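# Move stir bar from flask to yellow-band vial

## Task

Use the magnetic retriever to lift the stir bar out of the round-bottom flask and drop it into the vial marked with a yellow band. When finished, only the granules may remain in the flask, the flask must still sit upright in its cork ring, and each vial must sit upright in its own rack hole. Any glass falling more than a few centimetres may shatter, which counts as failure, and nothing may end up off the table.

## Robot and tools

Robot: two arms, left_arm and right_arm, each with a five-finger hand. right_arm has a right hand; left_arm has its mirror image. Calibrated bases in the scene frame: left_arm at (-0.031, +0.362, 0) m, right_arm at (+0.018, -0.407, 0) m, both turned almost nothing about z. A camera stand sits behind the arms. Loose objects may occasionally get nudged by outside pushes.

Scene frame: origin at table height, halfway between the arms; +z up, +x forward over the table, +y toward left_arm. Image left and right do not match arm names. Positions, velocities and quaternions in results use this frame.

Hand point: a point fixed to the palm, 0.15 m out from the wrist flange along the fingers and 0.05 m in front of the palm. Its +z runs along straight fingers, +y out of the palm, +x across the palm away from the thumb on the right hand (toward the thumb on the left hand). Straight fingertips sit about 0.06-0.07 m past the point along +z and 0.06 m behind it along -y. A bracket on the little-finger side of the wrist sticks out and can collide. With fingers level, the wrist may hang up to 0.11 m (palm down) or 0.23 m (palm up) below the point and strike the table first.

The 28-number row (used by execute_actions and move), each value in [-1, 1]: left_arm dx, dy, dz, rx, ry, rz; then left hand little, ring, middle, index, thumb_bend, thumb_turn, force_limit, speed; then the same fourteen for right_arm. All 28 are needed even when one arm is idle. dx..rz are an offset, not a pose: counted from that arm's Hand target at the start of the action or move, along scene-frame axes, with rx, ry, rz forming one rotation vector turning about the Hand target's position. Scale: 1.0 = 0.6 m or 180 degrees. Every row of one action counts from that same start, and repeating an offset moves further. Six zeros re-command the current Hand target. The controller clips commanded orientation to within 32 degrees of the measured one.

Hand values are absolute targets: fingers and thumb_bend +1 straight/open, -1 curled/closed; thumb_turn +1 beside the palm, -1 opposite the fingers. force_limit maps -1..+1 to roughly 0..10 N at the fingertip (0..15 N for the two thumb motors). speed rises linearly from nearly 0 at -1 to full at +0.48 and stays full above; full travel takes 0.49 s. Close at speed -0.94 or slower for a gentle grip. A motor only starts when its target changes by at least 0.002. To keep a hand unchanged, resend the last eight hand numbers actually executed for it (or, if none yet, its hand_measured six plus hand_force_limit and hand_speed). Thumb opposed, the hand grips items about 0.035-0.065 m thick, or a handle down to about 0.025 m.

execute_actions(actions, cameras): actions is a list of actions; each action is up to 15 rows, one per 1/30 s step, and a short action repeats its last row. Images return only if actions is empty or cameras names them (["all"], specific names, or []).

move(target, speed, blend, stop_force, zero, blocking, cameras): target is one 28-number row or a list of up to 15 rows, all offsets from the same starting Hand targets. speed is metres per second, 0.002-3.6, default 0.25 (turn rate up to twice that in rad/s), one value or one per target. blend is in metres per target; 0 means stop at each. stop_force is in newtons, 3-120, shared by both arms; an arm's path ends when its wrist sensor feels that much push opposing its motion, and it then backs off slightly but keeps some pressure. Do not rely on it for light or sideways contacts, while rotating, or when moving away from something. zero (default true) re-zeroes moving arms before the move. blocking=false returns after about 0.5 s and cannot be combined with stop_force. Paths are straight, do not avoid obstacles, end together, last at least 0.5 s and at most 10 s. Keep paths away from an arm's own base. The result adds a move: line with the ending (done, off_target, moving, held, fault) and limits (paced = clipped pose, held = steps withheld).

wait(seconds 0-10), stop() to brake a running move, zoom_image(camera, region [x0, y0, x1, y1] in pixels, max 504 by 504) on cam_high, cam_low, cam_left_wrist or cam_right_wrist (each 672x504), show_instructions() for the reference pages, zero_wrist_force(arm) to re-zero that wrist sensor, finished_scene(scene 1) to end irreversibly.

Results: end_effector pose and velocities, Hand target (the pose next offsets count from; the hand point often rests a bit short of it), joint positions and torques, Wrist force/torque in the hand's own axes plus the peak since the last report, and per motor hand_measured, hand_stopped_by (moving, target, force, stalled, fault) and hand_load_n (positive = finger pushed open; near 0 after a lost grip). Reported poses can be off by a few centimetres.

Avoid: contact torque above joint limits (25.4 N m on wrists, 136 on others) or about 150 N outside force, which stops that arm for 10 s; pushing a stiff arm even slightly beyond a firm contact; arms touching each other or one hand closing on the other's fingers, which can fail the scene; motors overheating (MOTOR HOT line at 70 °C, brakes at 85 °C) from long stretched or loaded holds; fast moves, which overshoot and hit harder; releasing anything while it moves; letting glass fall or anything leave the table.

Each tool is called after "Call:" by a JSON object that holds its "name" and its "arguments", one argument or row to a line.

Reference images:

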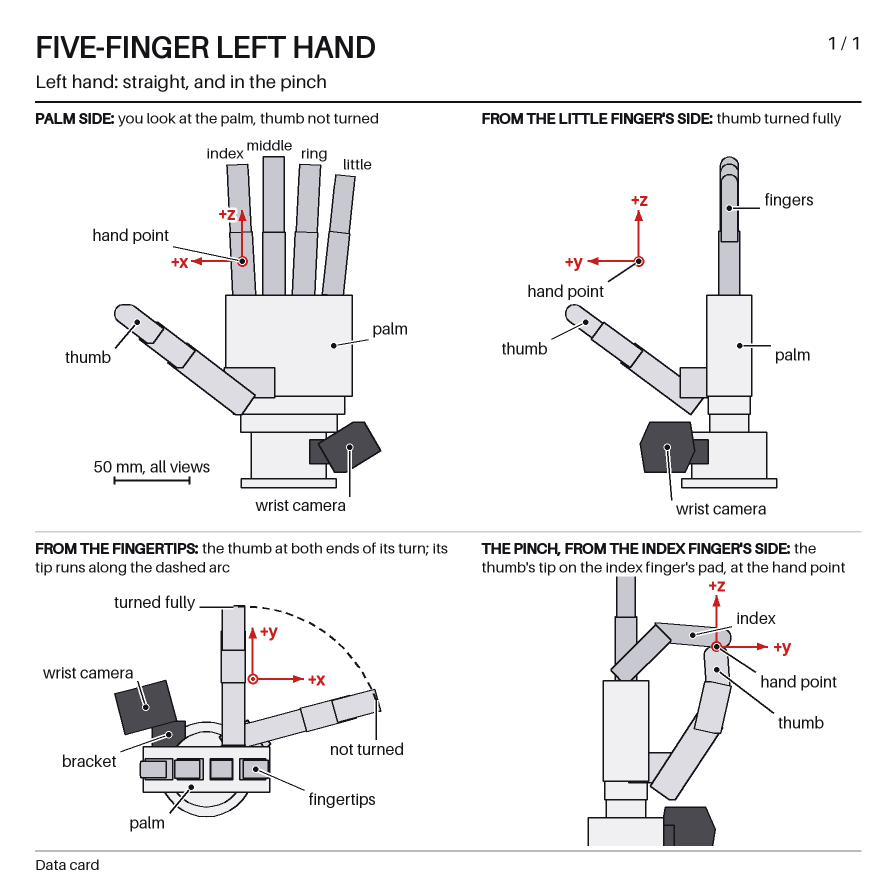

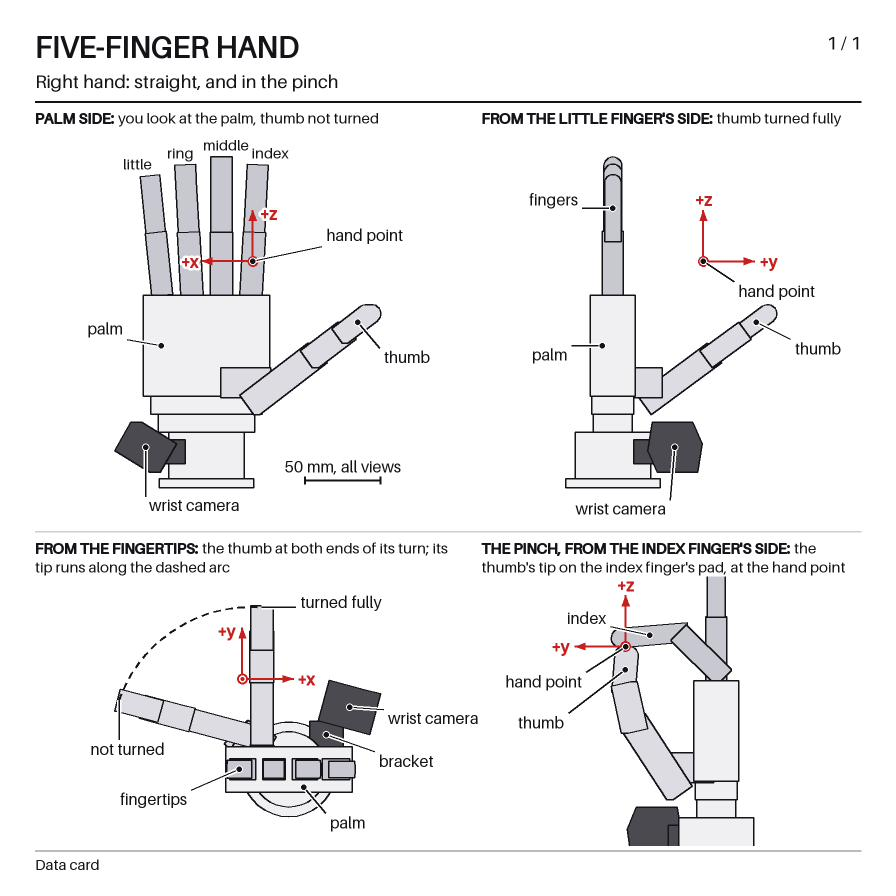

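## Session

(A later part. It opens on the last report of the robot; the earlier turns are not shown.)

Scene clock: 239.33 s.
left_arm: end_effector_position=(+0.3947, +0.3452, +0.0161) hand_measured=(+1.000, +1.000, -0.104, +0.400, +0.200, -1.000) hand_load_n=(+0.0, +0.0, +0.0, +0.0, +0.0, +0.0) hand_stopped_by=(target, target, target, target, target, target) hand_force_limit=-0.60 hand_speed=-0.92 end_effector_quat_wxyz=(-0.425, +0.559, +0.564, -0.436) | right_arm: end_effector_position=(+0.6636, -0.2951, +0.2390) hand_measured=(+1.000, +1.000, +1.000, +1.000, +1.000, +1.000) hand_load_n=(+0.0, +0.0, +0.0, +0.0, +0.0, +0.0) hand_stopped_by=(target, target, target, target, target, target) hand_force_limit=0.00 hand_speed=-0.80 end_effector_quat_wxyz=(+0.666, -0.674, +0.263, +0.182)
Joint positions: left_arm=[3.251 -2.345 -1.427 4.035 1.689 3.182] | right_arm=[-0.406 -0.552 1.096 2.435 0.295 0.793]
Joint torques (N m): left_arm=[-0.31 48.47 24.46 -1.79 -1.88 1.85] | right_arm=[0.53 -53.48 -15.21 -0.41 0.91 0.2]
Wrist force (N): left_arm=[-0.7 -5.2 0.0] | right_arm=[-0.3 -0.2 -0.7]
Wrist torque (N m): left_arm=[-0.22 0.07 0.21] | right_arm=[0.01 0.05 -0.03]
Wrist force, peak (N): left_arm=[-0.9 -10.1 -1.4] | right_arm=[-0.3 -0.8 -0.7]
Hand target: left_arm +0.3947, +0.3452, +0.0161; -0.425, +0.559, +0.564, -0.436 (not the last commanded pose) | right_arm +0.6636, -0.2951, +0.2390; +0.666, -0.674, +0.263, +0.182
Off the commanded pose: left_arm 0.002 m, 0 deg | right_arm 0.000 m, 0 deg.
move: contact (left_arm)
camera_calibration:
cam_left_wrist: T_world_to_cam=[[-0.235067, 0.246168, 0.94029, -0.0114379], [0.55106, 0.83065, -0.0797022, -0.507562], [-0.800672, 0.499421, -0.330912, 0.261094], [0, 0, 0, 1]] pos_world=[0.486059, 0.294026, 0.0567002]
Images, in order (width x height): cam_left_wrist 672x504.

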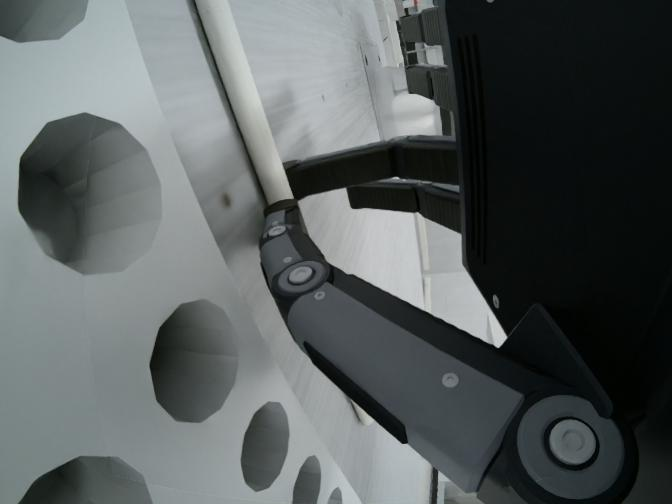

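Call:
{"name": "move", "arguments": {
  "target": [0,0,0.005,0,0,0,1,1,0.08,0.4,0.24,-1,-0.4,-0.8,0,0,0,0,0,0,1,1,1,1,1,1,0,-0.8],
  "speed": 0.02
}}

Call:
{"name": "move", "arguments": {
  "target": [0.0022,0,-0.0055,0,0,0,1,1,0.08,0.4,0.24,-1,-0.4,-0.8,0,0,0,0,0,0,1,1,1,1,1,1,0,-0.8],
  "speed": 0.01,
  "stop_force": 3
}}

Call:
{"name": "move", "arguments": {
  "target": [0,0,0,0,0,0,1,1,-0.35,0.4,0.24,-1,-0.5,-0.92,0,0,0,0,0,0,1,1,1,1,1,1,0,-0.8],
  "speed": 0.02,
  "cameras": ["cam_left_wrist"]
}}

Call:
{"name": "zoom_image", "arguments": {
  "camera": "cam_left_wrist",
  "region": [220, 130, 370, 280]
}}

Scene clock: 252.20 s.
left_arm: end_effector_position=(+0.3947, +0.3452, +0.0189) hand_measured=(+1.000, +1.000, +0.080, +0.400, +0.240, -1.000) hand_load_n=(+0.0, +0.0, +0.0, +0.0, +0.0, +0.0) hand_stopped_by=(target, target, target, target, target, target) hand_force_limit=-0.40 hand_speed=-0.80 end_effector_quat_wxyz=(-0.425, +0.559, +0.564, -0.436) | right_arm: end_effector_position=(+0.6636, -0.2951, +0.2390) hand_measured=(+1.000, +1.000, +1.000, +1.000, +1.000, +1.000) hand_load_n=(+0.0, +0.0, +0.0, +0.0, +0.0, +0.0) hand_stopped_by=(target, target, target, target, target, target) hand_force_limit=0.00 hand_speed=-0.80 end_effector_quat_wxyz=(+0.666, -0.674, +0.263, +0.182)
Joint positions: left_arm=[3.251 -2.341 -1.425 4.03 1.689 3.182] | right_arm=[-0.406 -0.552 1.096 2.435 0.295 0.793]
Joint torques (N m): left_arm=[-0.31 48.74 28.39 -2.57 -2.05 1.92] | right_arm=[-0.75 -52.76 -14.29 -0.4 0.88 0.12]
Wrist force (N): left_arm=[-0.7 -0.2 1.0] | right_arm=[-0.2 -0.3 -0.5]
Wrist torque (N m): left_arm=[-0.10 0.11 0.11] | right_arm=[0.01 0.05 -0.03]
Wrist force, peak (N): left_arm=[-0.7 -5.8 -0.3] | right_arm=[-0.5 -0.5 -0.8]
Hand target: left_arm +0.3947, +0.3452, +0.0191; -0.425, +0.559, +0.564, -0.436 | right_arm +0.6636, -0.2951, +0.2390; +0.666, -0.674, +0.263, +0.182
Off the commanded pose: left_arm 0.000 m, 0 deg | right_arm 0.000 m, 0 deg.
move: done

Scene clock: 253.57 s.
left_arm: end_effector_position=(+0.3960, +0.3452, +0.0158) hand_measured=(+1.000, +1.000, +0.080, +0.400, +0.240, -1.000) hand_load_n=(+0.0, +0.0, +0.0, +0.0, +0.0, +0.0) hand_stopped_by=(target, target, target, target, target, target) hand_force_limit=-0.40 hand_speed=-0.80 end_effector_quat_wxyz=(-0.425, +0.559, +0.564, -0.436) | right_arm: end_effector_position=(+0.6636, -0.2951, +0.2390) hand_measured=(+1.000, +1.000, +1.000, +1.000, +1.000, +1.000) hand_load_n=(+0.0, +0.0, +0.0, +0.0, +0.0, +0.0) hand_stopped_by=(target, target, target, target, target, target) hand_force_limit=0.00 hand_speed=-0.80 end_effector_quat_wxyz=(+0.666, -0.674, +0.263, +0.182)
Joint positions: left_arm=[3.251 -2.348 -1.422 4.033 1.688 3.182] | right_arm=[-0.406 -0.552 1.096 2.435 0.295 0.793]
Joint torques (N m): left_arm=[-9.57 36.56 28.81 0.75 -2.56 -2.04] | right_arm=[-0.08 -52.8 -14.05 -0.43 1.1 0.09]
Wrist force (N): left_arm=[-0.8 -0.2 0.8] | right_arm=[-0.2 -0.4 -0.4]
Wrist torque (N m): left_arm=[-0.08 0.12 0.10] | right_arm=[-0.03 0.03 -0.03]
Wrist force, peak (N): left_arm=[-0.9 -0.2 0.9] | right_arm=[-0.1 -0.5 -0.7]
Hand target: left_arm +0.3960, +0.3452, +0.0158; -0.425, +0.559, +0.564, -0.436 | right_arm +0.6636, -0.2951, +0.2390; +0.666, -0.674, +0.263, +0.182
Off the commanded pose: left_arm 0.000 m, 0 deg | right_arm 0.000 m, 0 deg.
move: done

Scene clock: 254.37 s.
left_arm: end_effector_position=(+0.3960, +0.3452, +0.0158) hand_measured=(+1.000, +1.000, -0.038, +0.400, +0.240, -1.000) hand_load_n=(+0.0, +0.0, +2.5, +0.0, +0.0, +0.0) hand_stopped_by=(target, target, force, target, target, target) hand_force_limit=-0.50 hand_speed=-0.92 end_effector_quat_wxyz=(-0.425, +0.559, +0.564, -0.436) | right_arm: end_effector_position=(+0.6636, -0.2951, +0.2390) hand_measured=(+1.000, +1.000, +1.000, +1.000, +1.000, +1.000) hand_load_n=(+0.0, +0.0, +0.0, +0.0, +0.0, +0.0) hand_stopped_by=(target, target, target, target, target, target) hand_force_limit=0.00 hand_speed=-0.80 end_effector_quat_wxyz=(+0.666, -0.674, +0.263, +0.182)
Joint positions: left_arm=[3.251 -2.348 -1.422 4.033 1.688 3.182] | right_arm=[-0.406 -0.552 1.096 2.435 0.295 0.793]
Joint torques (N m): left_arm=[-9.46 36.94 28.9 0.87 -2.7 -2.01] | right_arm=[0.17 -52.42 -13.55 -0.45 0.9 0.21]
Wrist force (N): left_arm=[-0.5 -4.2 1.2] | right_arm=[-0.1 -0.1 -0.6]
Wrist torque (N m): left_arm=[-0.14 0.08 0.21] | right_arm=[0.02 0.02 -0.02]
Wrist force, peak (N): left_arm=[-0.6 -5.3 1.1] | right_arm=[-0.4 -0.5 -0.8]
Hand target: left_arm +0.3960, +0.3452, +0.0158; -0.425, +0.559, +0.564, -0.436 | right_arm +0.6636, -0.2951, +0.2390; +0.666, -0.674, +0.263, +0.182
Off the commanded pose: left_arm 0.000 m, 0 deg | right_arm 0.000 m, 0 deg.
move: done
camera_calibration:
cam_left_wrist: T_world_to_cam=[[-0.235119, 0.24609, 0.940297, -0.0108022], [0.551039, 0.830673, -0.0796134, -0.508303], [-0.800672, 0.499421, -0.330912, 0.262035], [0, 0, 0, 1]] pos_world=[0.487359, 0.294026, 0.0564002]
Images, in order (width x height): cam_left_wrist 672x504.

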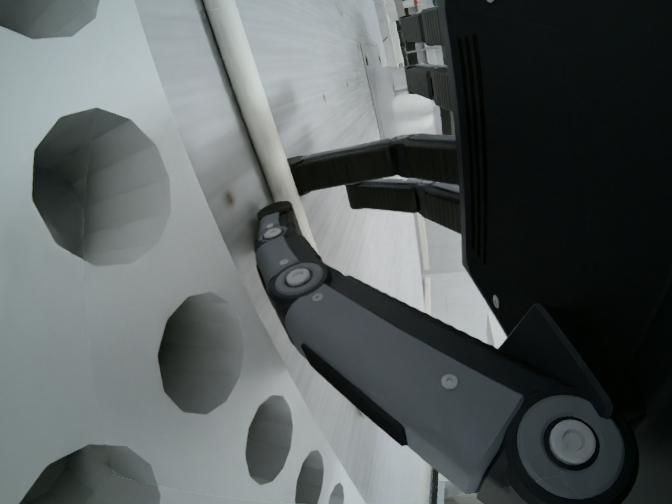

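Scaled by 3.360 from the camera's 672x504 image, which has a finer 960x720 frame.

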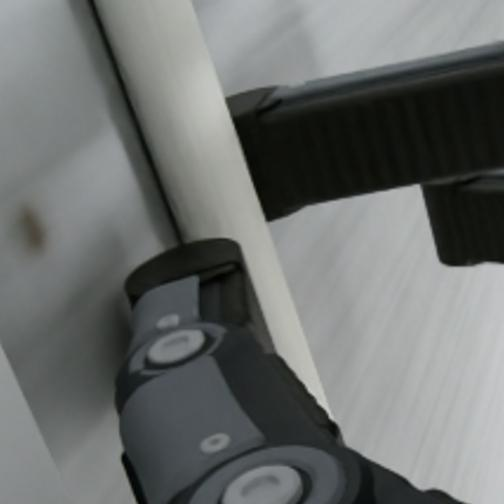

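Call:
{"name": "move", "arguments": {
  "target": [0,0,0.005,0,0,0,1,1,0.05,0.4,0.29,-1,-0.4,-0.8,0,0,0,0,0,0,1,1,1,1,1,1,0,-0.8],
  "speed": 0.02
}}

Call:
{"name": "move", "arguments": {
  "target": [0,0,-0.003,0,0,0,1,1,-0.11,0.4,0.29,-1,-0.6,-0.92,0,0,0,0,0,0,1,1,1,1,1,1,0,-0.8],
  "speed": 0.01,
  "cameras": ["cam_left_wrist"]
}}

Call:
{"name": "zoom_image", "arguments": {
  "camera": "cam_left_wrist",
  "region": [220, 130, 370, 280]
}}

Scene clock: 257.63 s.
left_arm: end_effector_position=(+0.3960, +0.3452, +0.0186) hand_measured=(+1.000, +1.000, +0.050, +0.400, +0.290, -1.000) hand_load_n=(+0.0, +0.0, +0.0, +0.0, +0.0, +0.0) hand_stopped_by=(target, target, target, target, target, target) hand_force_limit=-0.40 hand_speed=-0.80 end_effector_quat_wxyz=(-0.425, +0.559, +0.564, -0.436) | right_arm: end_effector_position=(+0.6636, -0.2951, +0.2390) hand_measured=(+1.000, +1.000, +1.000, +1.000, +1.000, +1.000) hand_load_n=(+0.0, +0.0, +0.0, +0.0, +0.0, -0.5) hand_stopped_by=(target, target, target, target, target, target) hand_force_limit=0.00 hand_speed=-0.80 end_effector_quat_wxyz=(+0.666, -0.674, +0.263, +0.182)
Joint positions: left_arm=[3.251 -2.344 -1.42 4.028 1.688 3.182] | right_arm=[-0.406 -0.552 1.096 2.435 0.295 0.793]
Joint torques (N m): left_arm=[-9.04 49.68 28.66 -2.12 -2.41 -1.26] | right_arm=[-0.23 -52.38 -14.31 -0.44 1.02 -0.08]
Wrist force (N): left_arm=[-0.6 -0.3 0.9] | right_arm=[-0.3 -0.5 -0.4]
Wrist torque (N m): left_arm=[-0.11 0.09 0.11] | right_arm=[-0.05 0.05 -0.04]
Wrist force, peak (N): left_arm=[-0.6 -5.5 1.1] | right_arm=[-0.8 -0.4 -0.6]
Hand target: left_arm +0.3960, +0.3452, +0.0188; -0.425, +0.559, +0.564, -0.436 | right_arm +0.6636, -0.2951, +0.2390; +0.666, -0.674, +0.263, +0.182
Off the commanded pose: left_arm 0.000 m, 0 deg | right_arm 0.000 m, 0 deg.
move: done

Scene clock: 258.60 s.
left_arm: end_effector_position=(+0.3960, +0.3452, +0.0170) hand_measured=(+1.000, +1.000, -0.110, +0.400, +0.290, -1.000) hand_load_n=(+0.0, +0.0, +0.0, +0.0, +0.0, +0.0) hand_stopped_by=(target, target, target, target, target, target) hand_force_limit=-0.60 hand_speed=-0.92 end_effector_quat_wxyz=(-0.425, +0.559, +0.564, -0.436) | right_arm: end_effector_position=(+0.6636, -0.2951, +0.2390) hand_measured=(+1.000, +1.000, +1.000, +1.000, +1.000, +1.000) hand_load_n=(+0.0, +0.0, +0.0, +0.0, +0.0, +0.0) hand_stopped_by=(target, target, target, target, target, target) hand_force_limit=0.00 hand_speed=-0.80 end_effector_quat_wxyz=(+0.666, -0.674, +0.263, +0.182)
Joint positions: left_arm=[3.251 -2.346 -1.421 4.031 1.688 3.182] | right_arm=[-0.406 -0.552 1.096 2.435 0.295 0.793]
Joint torques (N m): left_arm=[-9.42 36.38 2.41 0.68 -2.48 -0.84] | right_arm=[-0.11 -53.89 -14.26 -0.45 0.88 0.06]
Wrist force (N): left_arm=[-0.7 -0.2 0.7] | right_arm=[-0.5 -0.4 -0.5]
Wrist torque (N m): left_arm=[-0.08 0.10 0.11] | right_arm=[-0.03 0.09 -0.05]
Wrist force, peak (N): left_arm=[-0.8 0.0 0.9] | right_arm=[-0.3 -0.4 -1.0]
Hand target: left_arm +0.3960, +0.3452, +0.0170; -0.425, +0.559, +0.564, -0.436 | right_arm +0.6636, -0.2951, +0.2390; +0.666, -0.674, +0.263, +0.182
Off the commanded pose: left_arm 0.000 m, 0 deg | right_arm 0.000 m, 0 deg.
move: done
camera_calibration:
cam_left_wrist: T_world_to_cam=[[-0.235119, 0.24609, 0.940297, -0.0119306], [0.551039, 0.830673, -0.0796134, -0.508208], [-0.800672, 0.499421, -0.330912, 0.262432], [0, 0, 0, 1]] pos_world=[0.487359, 0.294026, 0.0576002]
Images, in order (width x height): cam_left_wrist 672x504.

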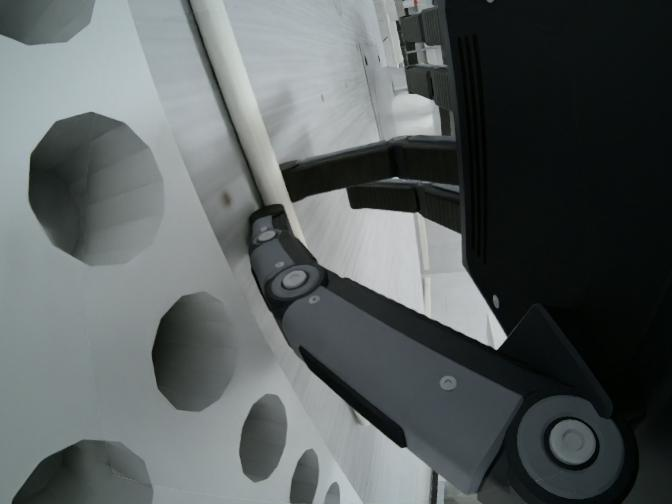

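Scaled by 3.360 from the camera's 672x504 image, which has a finer 960x720 frame.

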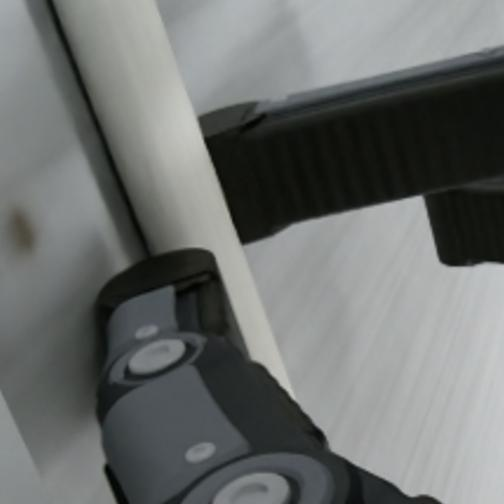

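Call:
{"name": "move", "arguments": {
  "target": [0,0,-0.001,0,0,0,1,1,-0.4,0.4,0.29,-1,0.1,-0.92,0,0,0,0,0,0,1,1,1,1,1,1,0,-0.8],
  "speed": 0.02
}}

Call:
{"name": "move", "arguments": {
  "target": [0,0,0.01,0,0,0,1,1,-0.4,0.4,0.29,-1,0.1,-0.92,0,0,0,0,0,0,1,1,1,1,1,1,0,-0.8],
  "speed": 0.015,
  "cameras": ["cam_left_wrist"]
}}

Call:
{"name": "zoom_image", "arguments": {
  "camera": "cam_left_wrist",
  "region": [220, 130, 370, 280]
}}

Scene clock: 260.73 s.
left_arm: end_effector_position=(+0.3960, +0.3452, +0.0164) hand_measured=(+1.000, +1.000, -0.168, +0.400, +0.290, -1.000) hand_load_n=(+0.0, +0.0, +7.0, +0.0, +0.5, +0.0) hand_stopped_by=(target, target, force, target, target, target) hand_force_limit=0.10 hand_speed=-0.92 end_effector_quat_wxyz=(-0.425, +0.559, +0.564, -0.436) | right_arm: end_effector_position=(+0.6636, -0.2951, +0.2390) hand_measured=(+1.000, +1.000, +1.000, +1.000, +1.000, +1.000) hand_load_n=(+0.0, +0.0, +0.0, +0.0, +0.0, -0.5) hand_stopped_by=(target, target, target, target, target, target) hand_force_limit=0.00 hand_speed=-0.80 end_effector_quat_wxyz=(+0.666, -0.674, +0.263, +0.182)
Joint positions: left_arm=[3.251 -2.347 -1.421 4.032 1.688 3.182] | right_arm=[-0.406 -0.552 1.096 2.435 0.295 0.793]
Joint torques (N m): left_arm=[-7.78 33.58 1.21 2.22 -1.86 -0.28] | right_arm=[-0.08 -51.95 -13.98 -0.52 0.99 0.11]
Wrist force (N): left_arm=[-0.6 -7.5 0.2] | right_arm=[-0.5 0.0 -0.4]
Wrist torque (N m): left_arm=[-0.34 0.09 0.27] | right_arm=[0.02 0.09 -0.04]
Wrist force, peak (N): left_arm=[-0.5 -9.0 -0.1] | right_arm=[-0.4 -0.6 -0.6]
Hand target: left_arm +0.3960, +0.3452, +0.0164; -0.425, +0.559, +0.564, -0.436 | right_arm +0.6636, -0.2951, +0.2390; +0.666, -0.674, +0.263, +0.182
Off the commanded pose: left_arm 0.000 m, 0 deg | right_arm 0.000 m, 0 deg.
move: done

Scene clock: 261.50 s.
left_arm: end_effector_position=(+0.3960, +0.3452, +0.0222) hand_measured=(+1.000, +1.000, -0.168, +0.400, +0.290, -1.000) hand_load_n=(+0.0, +0.0, +5.0, +0.5, +3.0, +0.0) hand_stopped_by=(target, target, force, target, target, target) hand_force_limit=0.10 hand_speed=-0.92 end_effector_quat_wxyz=(-0.425, +0.559, +0.564, -0.436) | right_arm: end_effector_position=(+0.6636, -0.2951, +0.2390) hand_measured=(+1.000, +1.000, +1.000, +1.000, +1.000, +1.000) hand_load_n=(+0.0, +0.0, +0.0, +0.0, +0.0, +0.0) hand_stopped_by=(target, target, target, target, target, target) hand_force_limit=0.00 hand_speed=-0.80 end_effector_quat_wxyz=(+0.666, -0.674, +0.263, +0.182)
Joint positions: left_arm=[3.251 -2.339 -1.419 4.022 1.688 3.182] | right_arm=[-0.406 -0.552 1.096 2.435 0.295 0.793]
Joint torques (N m): left_arm=[-8.4 48.41 29.03 -2.87 -1.73 -0.25] | right_arm=[0.14 -52.41 -13.6 -0.56 0.84 0]
Wrist force (N): left_arm=[-0.8 0.2 0.9] | right_arm=[-0.5 -0.2 -0.7]
Wrist torque (N m): left_arm=[-0.07 0.13 0.10] | right_arm=[0.01 0.09 -0.05]
Wrist force, peak (N): left_arm=[-0.7 -9.0 0.0] | right_arm=[-0.1 -0.6 -0.9]
Hand target: left_arm +0.3960, +0.3452, +0.0224; -0.425, +0.559, +0.564, -0.436 | right_arm +0.6636, -0.2951, +0.2390; +0.666, -0.674, +0.263, +0.182
Off the commanded pose: left_arm 0.000 m, 0 deg | right_arm 0.000 m, 0 deg.
move: done
camera_calibration:
cam_left_wrist: T_world_to_cam=[[-0.235119, 0.24609, 0.940297, -0.0168201], [0.551039, 0.830673, -0.0796134, -0.507794], [-0.800672, 0.499421, -0.330912, 0.264153], [0, 0, 0, 1]] pos_world=[0.487359, 0.294026, 0.0628002]
Images, in order (width x height): cam_left_wrist 672x504.

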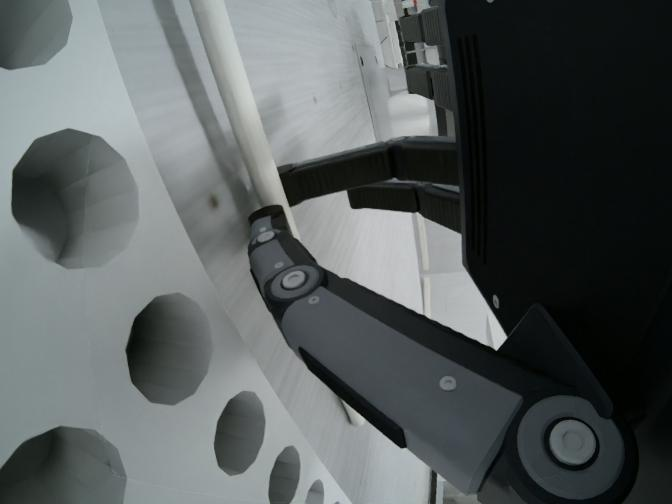

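Scaled by 3.360 from the camera's 672x504 image, which has a finer 960x720 frame.

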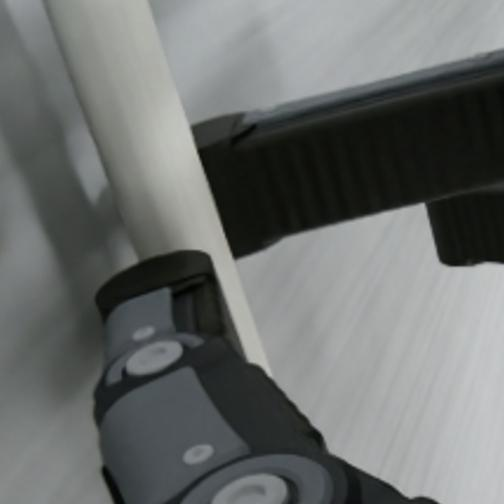

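Call:
{"name": "move", "arguments": {
  "target": [0,0,0.06,0,0,0,1,1,-0.4,0.4,0.29,-1,0.1,-0.92,0,0,0,0,0,0,1,1,1,1,1,1,0,-0.8],
  "speed": 0.03,
  "cameras": ["cam_low"]
}}

Call:
{"name": "move", "arguments": {
  "target": [0,0,0,0,0,0,1,1,-0.4,-0.4,0.29,-1,-0.4,-0.9,0,0,0,0,0,0,1,1,1,1,1,1,0,-0.8],
  "speed": 0.03,
  "cameras": ["cam_left_wrist","cam_high"]
}}

Call:
{"name": "zoom_image", "arguments": {
  "camera": "cam_left_wrist",
  "region": [220, 130, 370, 280]
}}

Scene clock: 265.30 s.
left_arm: end_effector_position=(+0.3960, +0.3452, +0.0582) hand_measured=(+1.000, +1.000, -0.168, +0.400, +0.290, -1.000) hand_load_n=(+0.0, +0.0, +3.5, +0.0, +2.0, +0.5) hand_stopped_by=(target, target, force, target, target, target) hand_force_limit=0.10 hand_speed=-0.92 end_effector_quat_wxyz=(-0.425, +0.559, +0.564, -0.436) | right_arm: end_effector_position=(+0.6636, -0.2951, +0.2390) hand_measured=(+1.000, +1.000, +1.000, +1.000, +1.000, +1.000) hand_load_n=(+0.0, +0.0, +0.0, +0.0, +0.0, +0.0) hand_stopped_by=(target, target, target, target, target, target) hand_force_limit=0.00 hand_speed=-0.80 end_effector_quat_wxyz=(+0.666, -0.674, +0.263, +0.182)
Joint positions: left_arm=[3.251 -2.291 -1.397 3.953 1.688 3.182] | right_arm=[-0.406 -0.552 1.096 2.435 0.295 0.793]
Joint torques (N m): left_arm=[-7.32 48.24 28.51 -2.35 -0.89 1.01] | right_arm=[0.72 -53.28 -13.64 -0.62 0.95 0.16]
Wrist force (N): left_arm=[-0.5 0.1 0.7] | right_arm=[-0.1 -0.4 -0.3]
Wrist torque (N m): left_arm=[-0.07 0.08 0.13] | right_arm=[-0.04 0.01 -0.03]
Wrist force, peak (N): left_arm=[-0.7 0.2 1.1] | right_arm=[-0.4 -0.6 -0.9]
Hand target: left_arm +0.3960, +0.3452, +0.0584; -0.425, +0.559, +0.564, -0.436 | right_arm +0.6636, -0.2951, +0.2390; +0.666, -0.674, +0.263, +0.182
Off the commanded pose: left_arm 0.000 m, 0 deg | right_arm 0.000 m, 0 deg.
move: done
Images, in order (width x height): cam_low 672x504.

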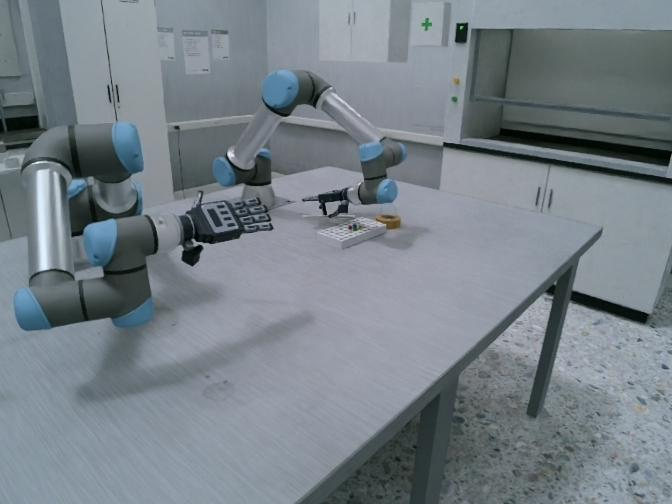

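Scene clock: 268.30 s.
left_arm: end_effector_position=(+0.3960, +0.3452, +0.0584) hand_measured=(+1.000, +1.000, -0.168, -0.362, +0.292, -1.000) hand_load_n=(+0.0, +0.0, +3.0, +4.5, +3.5, +0.0) hand_stopped_by=(target, target, force, force, target, target) hand_force_limit=-0.40 hand_speed=-0.90 end_effector_quat_wxyz=(-0.425, +0.559, +0.564, -0.436) | right_arm: end_effector_position=(+0.6636, -0.2951, +0.2390) hand_measured=(+1.000, +1.000, +1.000, +1.000, +1.000, +1.000) hand_load_n=(+0.0, +0.0, +0.0, +0.0, +0.0, +0.0) hand_stopped_by=(target, target, target, target, target, target) hand_force_limit=0.00 hand_speed=-0.80 end_effector_quat_wxyz=(+0.666, -0.674, +0.263, +0.182)
Joint positions: left_arm=[3.251 -2.291 -1.397 3.953 1.688 3.182] | right_arm=[-0.406 -0.552 1.096 2.435 0.295 0.793]
Joint torques (N m): left_arm=[-6.48 49.33 29.77 -2.55 -0.19 1.71] | right_arm=[-1.27 -53.15 -13.8 -0.57 1.02 0.09]
Wrist force (N): left_arm=[-0.7 -0.1 0.8] | right_arm=[-0.5 -0.6 -0.7]
Wrist torque (N m): left_arm=[-0.08 0.12 0.12] | right_arm=[-0.04 0.09 -0.06]
Wrist force, peak (N): left_arm=[-0.7 0.2 0.9] | right_arm=[-0.4 -0.6 -0.8]
Hand target: left_arm +0.3960, +0.3452, +0.0584; -0.425, +0.559, +0.564, -0.436 | right_arm +0.6636, -0.2951, +0.2390; +0.666, -0.674, +0.263, +0.182
Off the commanded pose: left_arm 0.000 m, 0 deg | right_arm 0.000 m, 0 deg.
move: done
camera_calibration:
cam_left_wrist: T_world_to_cam=[[-0.235119, 0.24609, 0.940297, -0.0508589], [0.551039, 0.830673, -0.0796134, -0.504912], [-0.800672, 0.499421, -0.330912, 0.276132], [0, 0, 0, 1]] pos_world=[0.487359, 0.294026, 0.0990002]
Images, in order (width x height): cam_high 672x504, cam_left_wrist 672x504.

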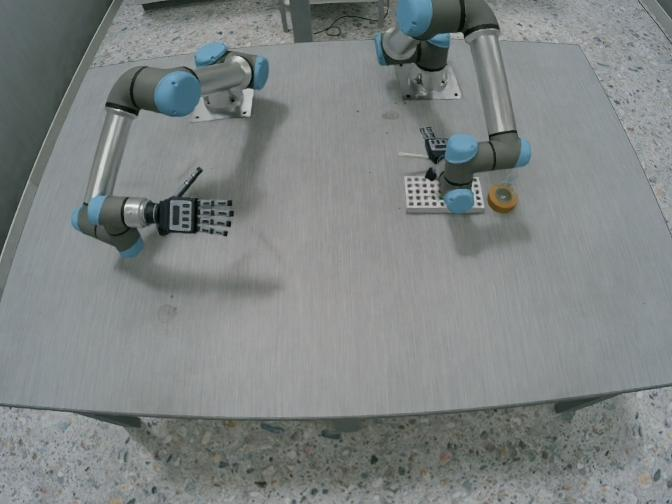

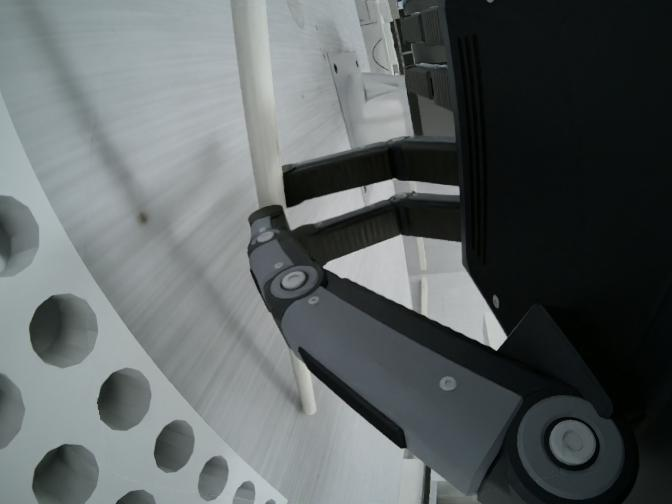

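Scaled by 3.360 from the camera's 672x504 image, which has a finer 960x720 frame.

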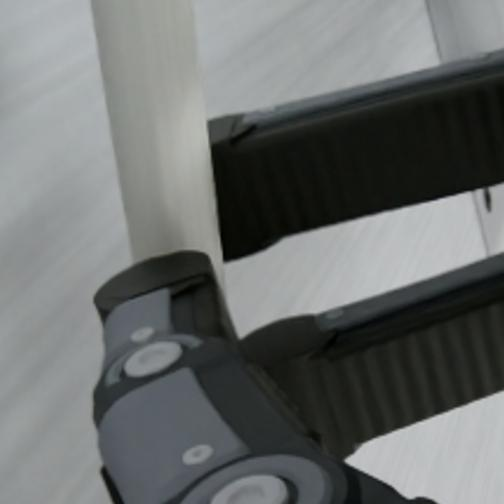

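Call:
{"name": "zoom_image", "arguments": {
  "camera": "cam_high",
  "region": [380, 110, 530, 230]
}}

Call:
{"name": "wait", "arguments": {
  "seconds": 0.1,
  "cameras": ["cam_low","cam_left_wrist"]
}}

Call:
{"name": "zoom_image", "arguments": {
  "camera": "cam_low",
  "region": [280, 160, 420, 260]
}}

Call:
{"name": "zoom_image", "arguments": {
  "camera": "cam_left_wrist",
  "region": [180, 0, 430, 430]
}}

Scaled by 3.360.

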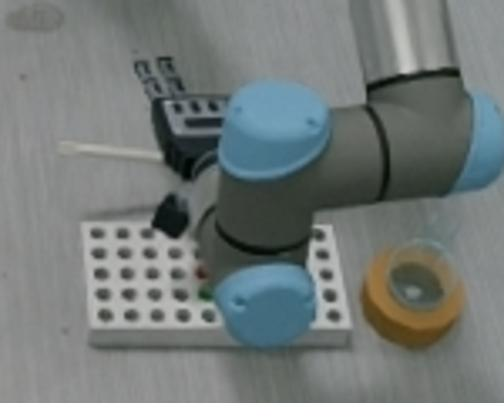

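Scene clock: 275.60 s.
left_arm: end_effector_position=(+0.3960, +0.3452, +0.0584) hand_measured=(+1.000, +1.000, -0.168, -0.362, +0.292, -1.000) hand_load_n=(+0.0, +0.0, +2.5, +4.5, +3.5, +0.0) hand_stopped_by=(target, target, force, force, target, target) hand_force_limit=-0.40 hand_speed=-0.90 end_effector_quat_wxyz=(-0.425, +0.559, +0.564, -0.436) | right_arm: end_effector_position=(+0.6636, -0.2951, +0.2390) hand_measured=(+1.000, +1.000, +1.000, +1.000, +1.000, +1.000) hand_load_n=(+0.0, +0.0, +0.0, +0.0, +0.0, +0.0) hand_stopped_by=(target, target, target, target, target, target) hand_force_limit=0.00 hand_speed=-0.80 end_effector_quat_wxyz=(+0.666, -0.674, +0.263, +0.182)
Joint positions: left_arm=[3.251 -2.291 -1.397 3.953 1.688 3.182] | right_arm=[-0.406 -0.552 1.096 2.435 0.295 0.793]
Joint torques (N m): left_arm=[-5.81 47.61 29.17 -2.52 0.38 1.92] | right_arm=[-0.76 -52.86 -14.24 -0.66 1.09 -0.08]
Wrist force (N): left_arm=[-0.4 0.0 0.8] | right_arm=[-0.5 -0.5 0.0]
Wrist torque (N m): left_arm=[-0.08 0.07 0.14] | right_arm=[-0.07 0.06 -0.05]
Wrist force, peak (N): left_arm=[-0.5 0.4 1.0] | right_arm=[-0.4 -0.2 -1.1]
Hand target: left_arm +0.3960, +0.3452, +0.0584; -0.425, +0.559, +0.564, -0.436 | right_arm +0.6636, -0.2951, +0.2390; +0.666, -0.674, +0.263, +0.182
Off the commanded pose: left_arm 0.000 m, 0 deg | right_arm 0.000 m, 0 deg.
wait: 0.10 s; at rest from the start
camera_calibration:
cam_left_wrist: T_world_to_cam=[[-0.235119, 0.24609, 0.940297, -0.0508589], [0.551039, 0.830673, -0.0796134, -0.504912], [-0.800672, 0.499421, -0.330912, 0.276132], [0, 0, 0, 1]] pos_world=[0.487359, 0.294026, 0.0990002]
Images, in order (width x height): cam_low 672x504, cam_left_wrist 672x504.

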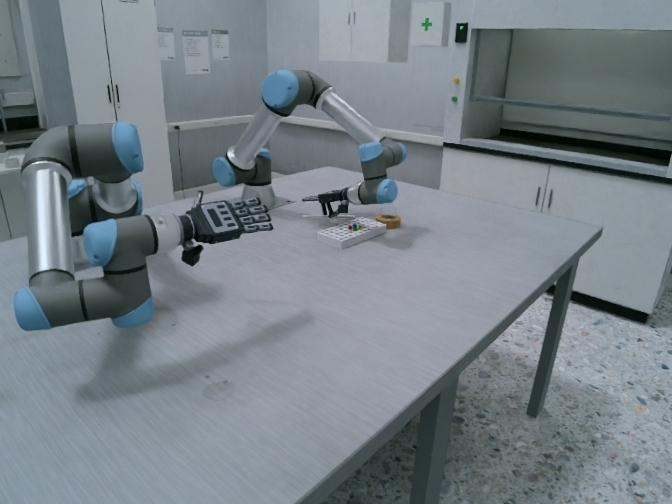

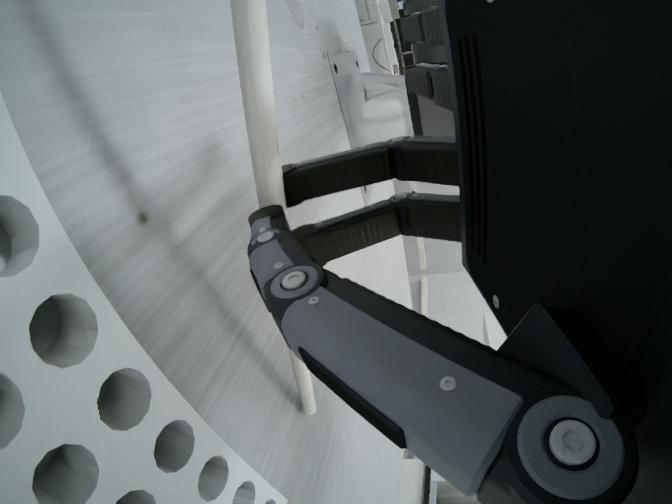

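Scaled by 3.600.

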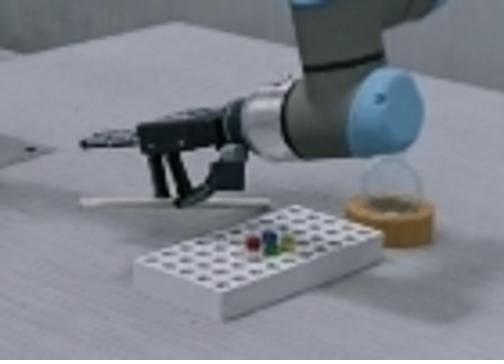

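Scaled by 1.172 from the camera's 672x504 image, which has a finer 960x720 frame.

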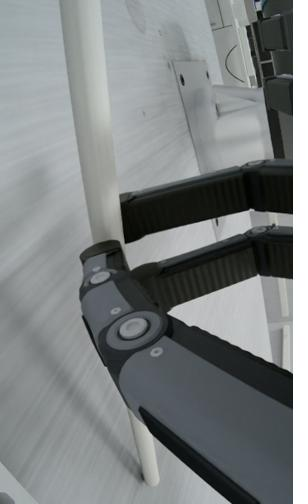

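Call:
{"name": "move", "arguments": {
  "target": [
    [0,0,0.3,0,0,0,1,1,-0.4,-0.4,0.29,-1,-0.4,-0.9,0,0,0,0,0,0,1,1,1,1,1,1,0,-0.8],
    [-0.12,-0.06,0.55,-0.0015,0.0839,0,1,1,-0.4,-0.4,0.29,-1,-0.4,-0.9,0,0,0,0,0,0,1,1,1,1,1,1,0,-0.8]
  ],
  "speed": 0.12,
  "blend": 0.02,
  "cameras": ["all"]
}}

Call:
{"name": "zoom_image", "arguments": {
  "camera": "cam_low",
  "region": [240, 60, 440, 260]
}}

Scene clock: 301.07 s.
left_arm: end_effector_position=(+0.3241, +0.3093, +0.3883) hand_measured=(+1.000, +1.000, -0.168, -0.362, +0.292, -1.000) hand_load_n=(+0.0, -0.5, +0.0, +4.5, +2.5, +0.0) hand_stopped_by=(target, target, force, force, target, target) hand_force_limit=-0.40 hand_speed=-0.90 end_effector_quat_wxyz=(+0.494, -0.498, -0.502, +0.507) | right_arm: end_effector_position=(+0.6636, -0.2951, +0.2390) hand_measured=(+1.000, +1.000, +1.000, +1.000, +1.000, +1.000) hand_load_n=(+0.0, +0.0, +0.0, +0.0, +0.0, -0.5) hand_stopped_by=(target, target, target, target, target, target) hand_force_limit=0.00 hand_speed=-0.80 end_effector_quat_wxyz=(+0.666, -0.674, +0.263, +0.182)
Joint positions: left_arm=[3.202 -2.073 -1.035 3.107 1.644 3.15] | right_arm=[-0.406 -0.552 1.096 2.435 0.295 0.793]
Joint torques (N m): left_arm=[-9.98 43.3 32.94 -3.28 -2.75 -2.15] | right_arm=[0.41 -52.63 -13.14 -0.62 1.26 -0.03]
Wrist force (N): left_arm=[-0.8 0.3 0.3] | right_arm=[-0.1 -0.3 -0.7]
Wrist torque (N m): left_arm=[-0.02 0.12 0.10] | right_arm=[0.00 0.04 -0.03]
Wrist force, peak (N): left_arm=[-0.4 1.0 0.9] | right_arm=[-0.2 -1.0 -0.4]
Hand target: left_arm +0.3240, +0.3092, +0.3884; +0.494, -0.497, -0.502, +0.507 | right_arm +0.6636, -0.2951, +0.2390; +0.666, -0.674, +0.263, +0.182
Off the commanded pose: left_arm 0.000 m, 0 deg | right_arm 0.000 m, 0 deg.
move: done
camera_calibration:
cam_left_wrist: T_world_to_cam=[[0.0177194, 0.250618, 0.967924, -0.463243], [0.510768, 0.829958, -0.224246, -0.339691], [-0.859536, 0.498358, -0.113301, 0.280533], [0, 0, 0, 1]] pos_world=[0.42284, 0.258221, 0.403994]

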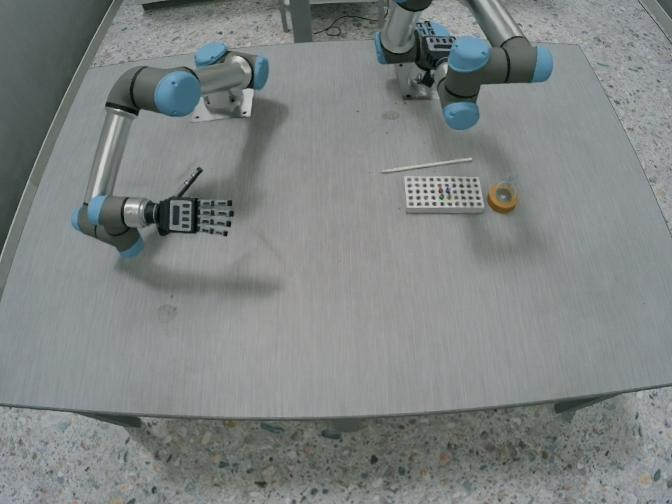

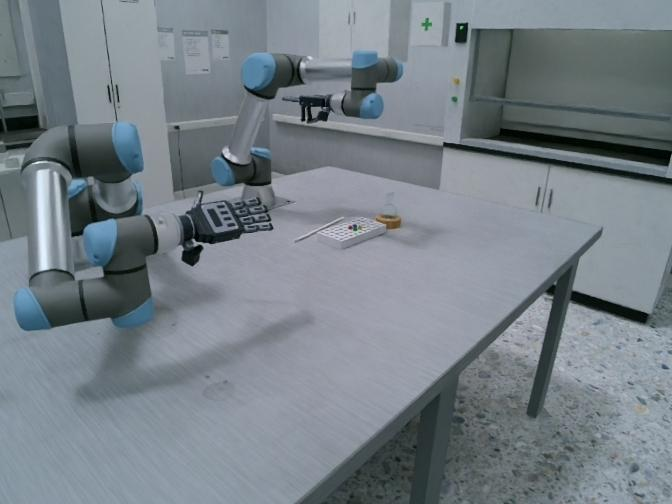

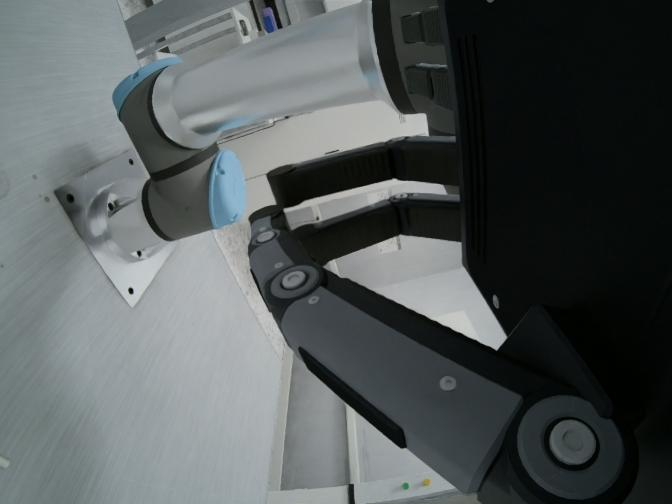

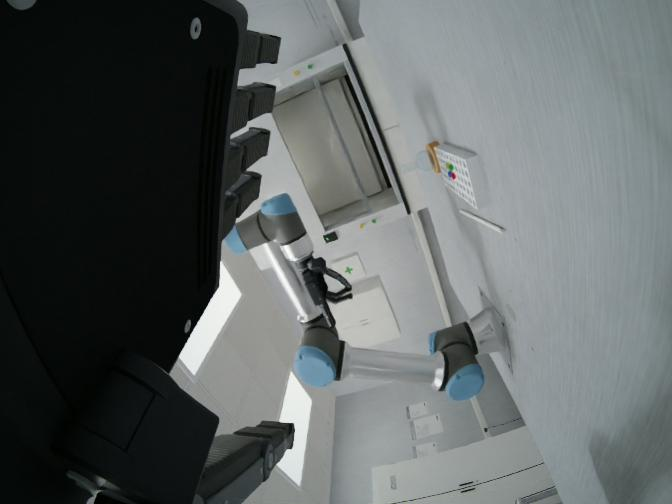

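Scaled by 2.520.

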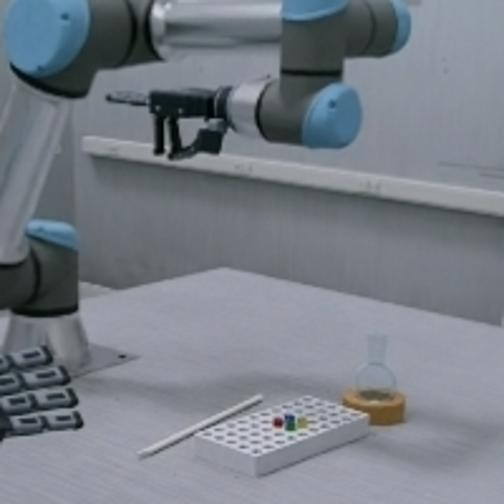

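Call:
{"name": "zoom_image", "arguments": {
  "camera": "cam_high",
  "region": [370, 140, 510, 230]
}}

Call:
{"name": "zoom_image", "arguments": {
  "camera": "cam_low",
  "region": [280, 190, 410, 260]
}}

Scaled by 3.600.

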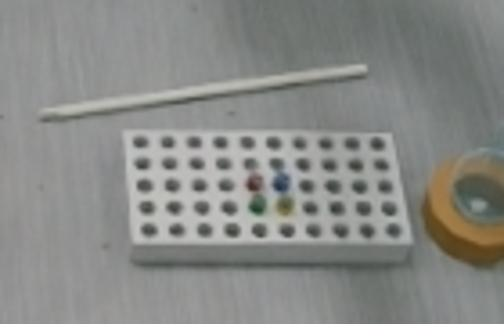

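Scaled by 3.877.

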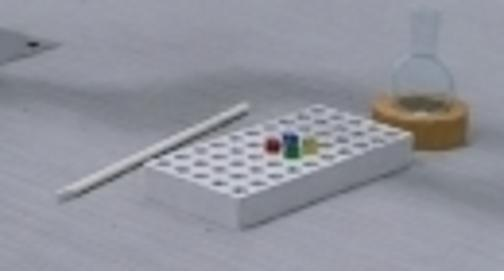

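Call:
{"name": "move", "arguments": {
  "target": [0.13,0.0047,-0.51,-0.09225,-0.0906,0.028,1,1,0.08,0.08,0.24,-1,-0.4,-0.6,0,0,0,0,0,0,1,1,1,1,1,1,0,-0.8],
  "speed": 0.2,
  "cameras": ["cam_high","cam_low","cam_left_wrist"]
}}

Call:
{"name": "zoom_image", "arguments": {
  "camera": "cam_left_wrist",
  "region": [120, 100, 370, 350]
}}

Scene clock: 330.40 s.
left_arm: end_effector_position=(+0.4020, +0.3121, +0.0825) hand_measured=(+1.000, +1.000, +0.080, +0.080, +0.240, -1.000) hand_load_n=(-0.5, +0.0, +0.0, +0.0, +0.0, +0.0) hand_stopped_by=(target, target, target, target, target, target) hand_force_limit=-0.40 hand_speed=-0.60 end_effector_quat_wxyz=(-0.319, +0.607, +0.510, -0.519) | right_arm: end_effector_position=(+0.6636, -0.2951, +0.2390) hand_measured=(+1.000, +1.000, +1.000, +1.000, +1.000, +1.000) hand_load_n=(+0.0, +0.0, +0.0, +0.0, +0.0, +0.0) hand_stopped_by=(target, target, target, target, target, target) hand_force_limit=0.00 hand_speed=-0.80 end_effector_quat_wxyz=(+0.666, -0.674, +0.263, +0.182)
Joint positions: left_arm=[3.275 -2.261 -1.363 3.885 1.586 3.468] | right_arm=[-0.406 -0.552 1.096 2.435 0.295 0.793]
Joint torques (N m): left_arm=[9.55 35.98 3.02 1.05 -2.77 2.34] | right_arm=[0 -52.56 -13.34 -0.73 1.2 0.11]
Wrist force (N): left_arm=[-0.3 -0.2 0.6] | right_arm=[-0.5 -0.3 -0.4]
Wrist torque (N m): left_arm=[-0.04 0.08 -0.05] | right_arm=[-0.01 0.08 -0.04]
Wrist force, peak (N): left_arm=[-0.8 -1.0 0.6] | right_arm=[-0.4 -0.7 -0.9]
Hand target: left_arm +0.4020, +0.3121, +0.0824; -0.318, +0.608, +0.510, -0.519 | right_arm +0.6636, -0.2951, +0.2390; +0.666, -0.674, +0.263, +0.182
Off the commanded pose: left_arm 0.000 m, 0 deg | right_arm 0.000 m, 0 deg.
move: done
camera_calibration:
cam_left_wrist: T_world_to_cam=[[-0.273867, 0.502006, 0.820358, -0.118407], [0.51604, 0.796491, -0.315127, -0.434595], [-0.811603, 0.337035, -0.477188, 0.372628], [0, 0, 0, 1]] pos_world=[0.494266, 0.280004, 0.137997]
Images, in order (width x height): cam_high 672x504, cam_low 672x504, cam_left_wrist 672x504.

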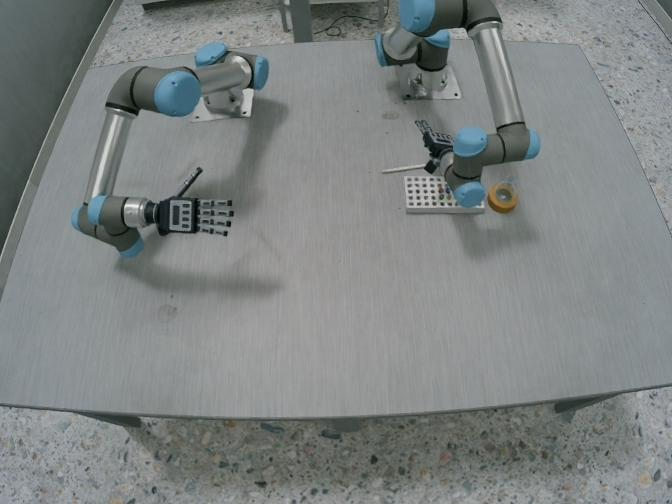

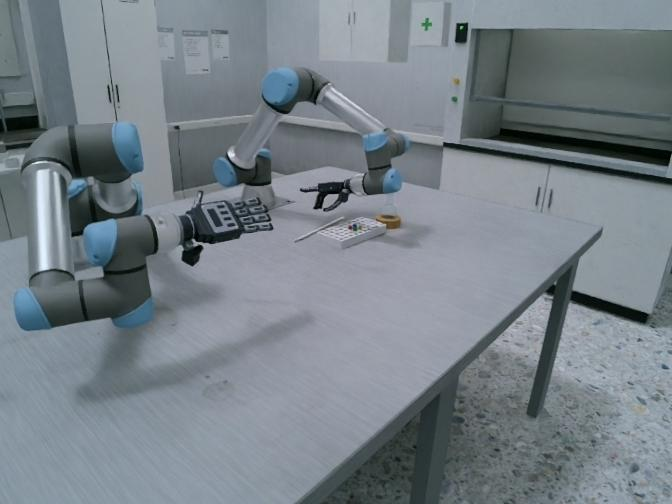

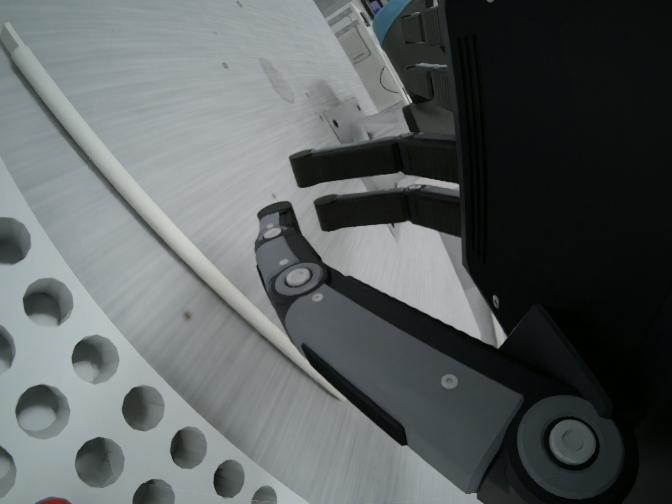

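Scaled by 2.016 from the camera's 672x504 image, which has a finer 960x720 frame.

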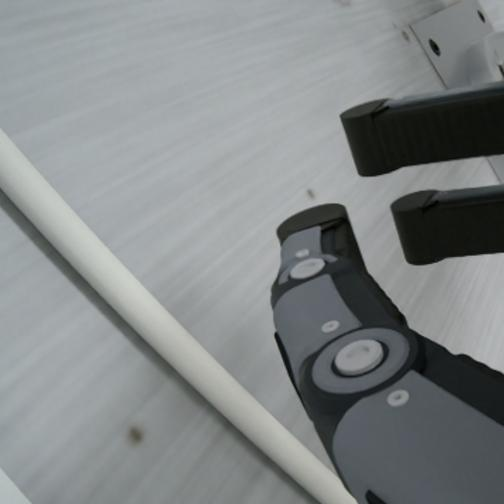

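Call:
{"name": "zoom_image", "arguments": {
  "camera": "cam_left_wrist",
  "region": [150, 200, 250, 300]
}}

Call:
{"name": "zoom_image", "arguments": {
  "camera": "cam_left_wrist",
  "region": [0, 0, 100, 100]
}}

Call:
{"name": "zoom_image", "arguments": {
  "camera": "cam_left_wrist",
  "region": [280, 340, 360, 420]
}}

Scaled by 5.040 from the camera's 672x504 image, which has a finer 960x720 frame.

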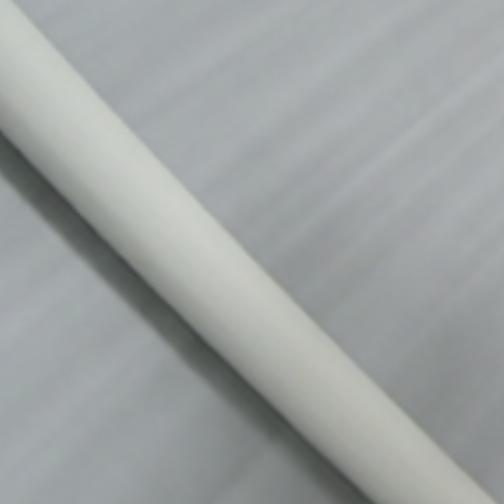

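Scaled by 5.040 from the camera's 672x504 image, which has a finer 960x720 frame.

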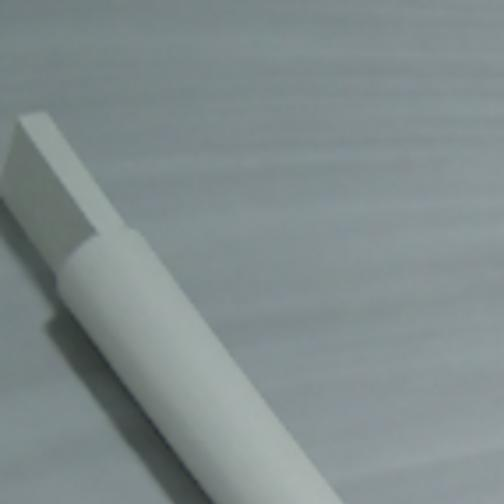

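Scaled by 6.300 from the camera's 672x504 image, which has a finer 960x720 frame.

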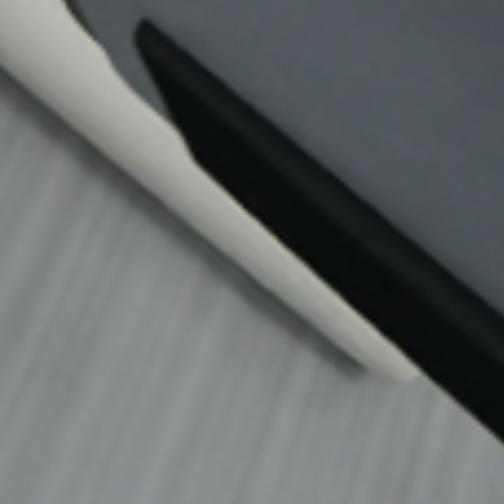

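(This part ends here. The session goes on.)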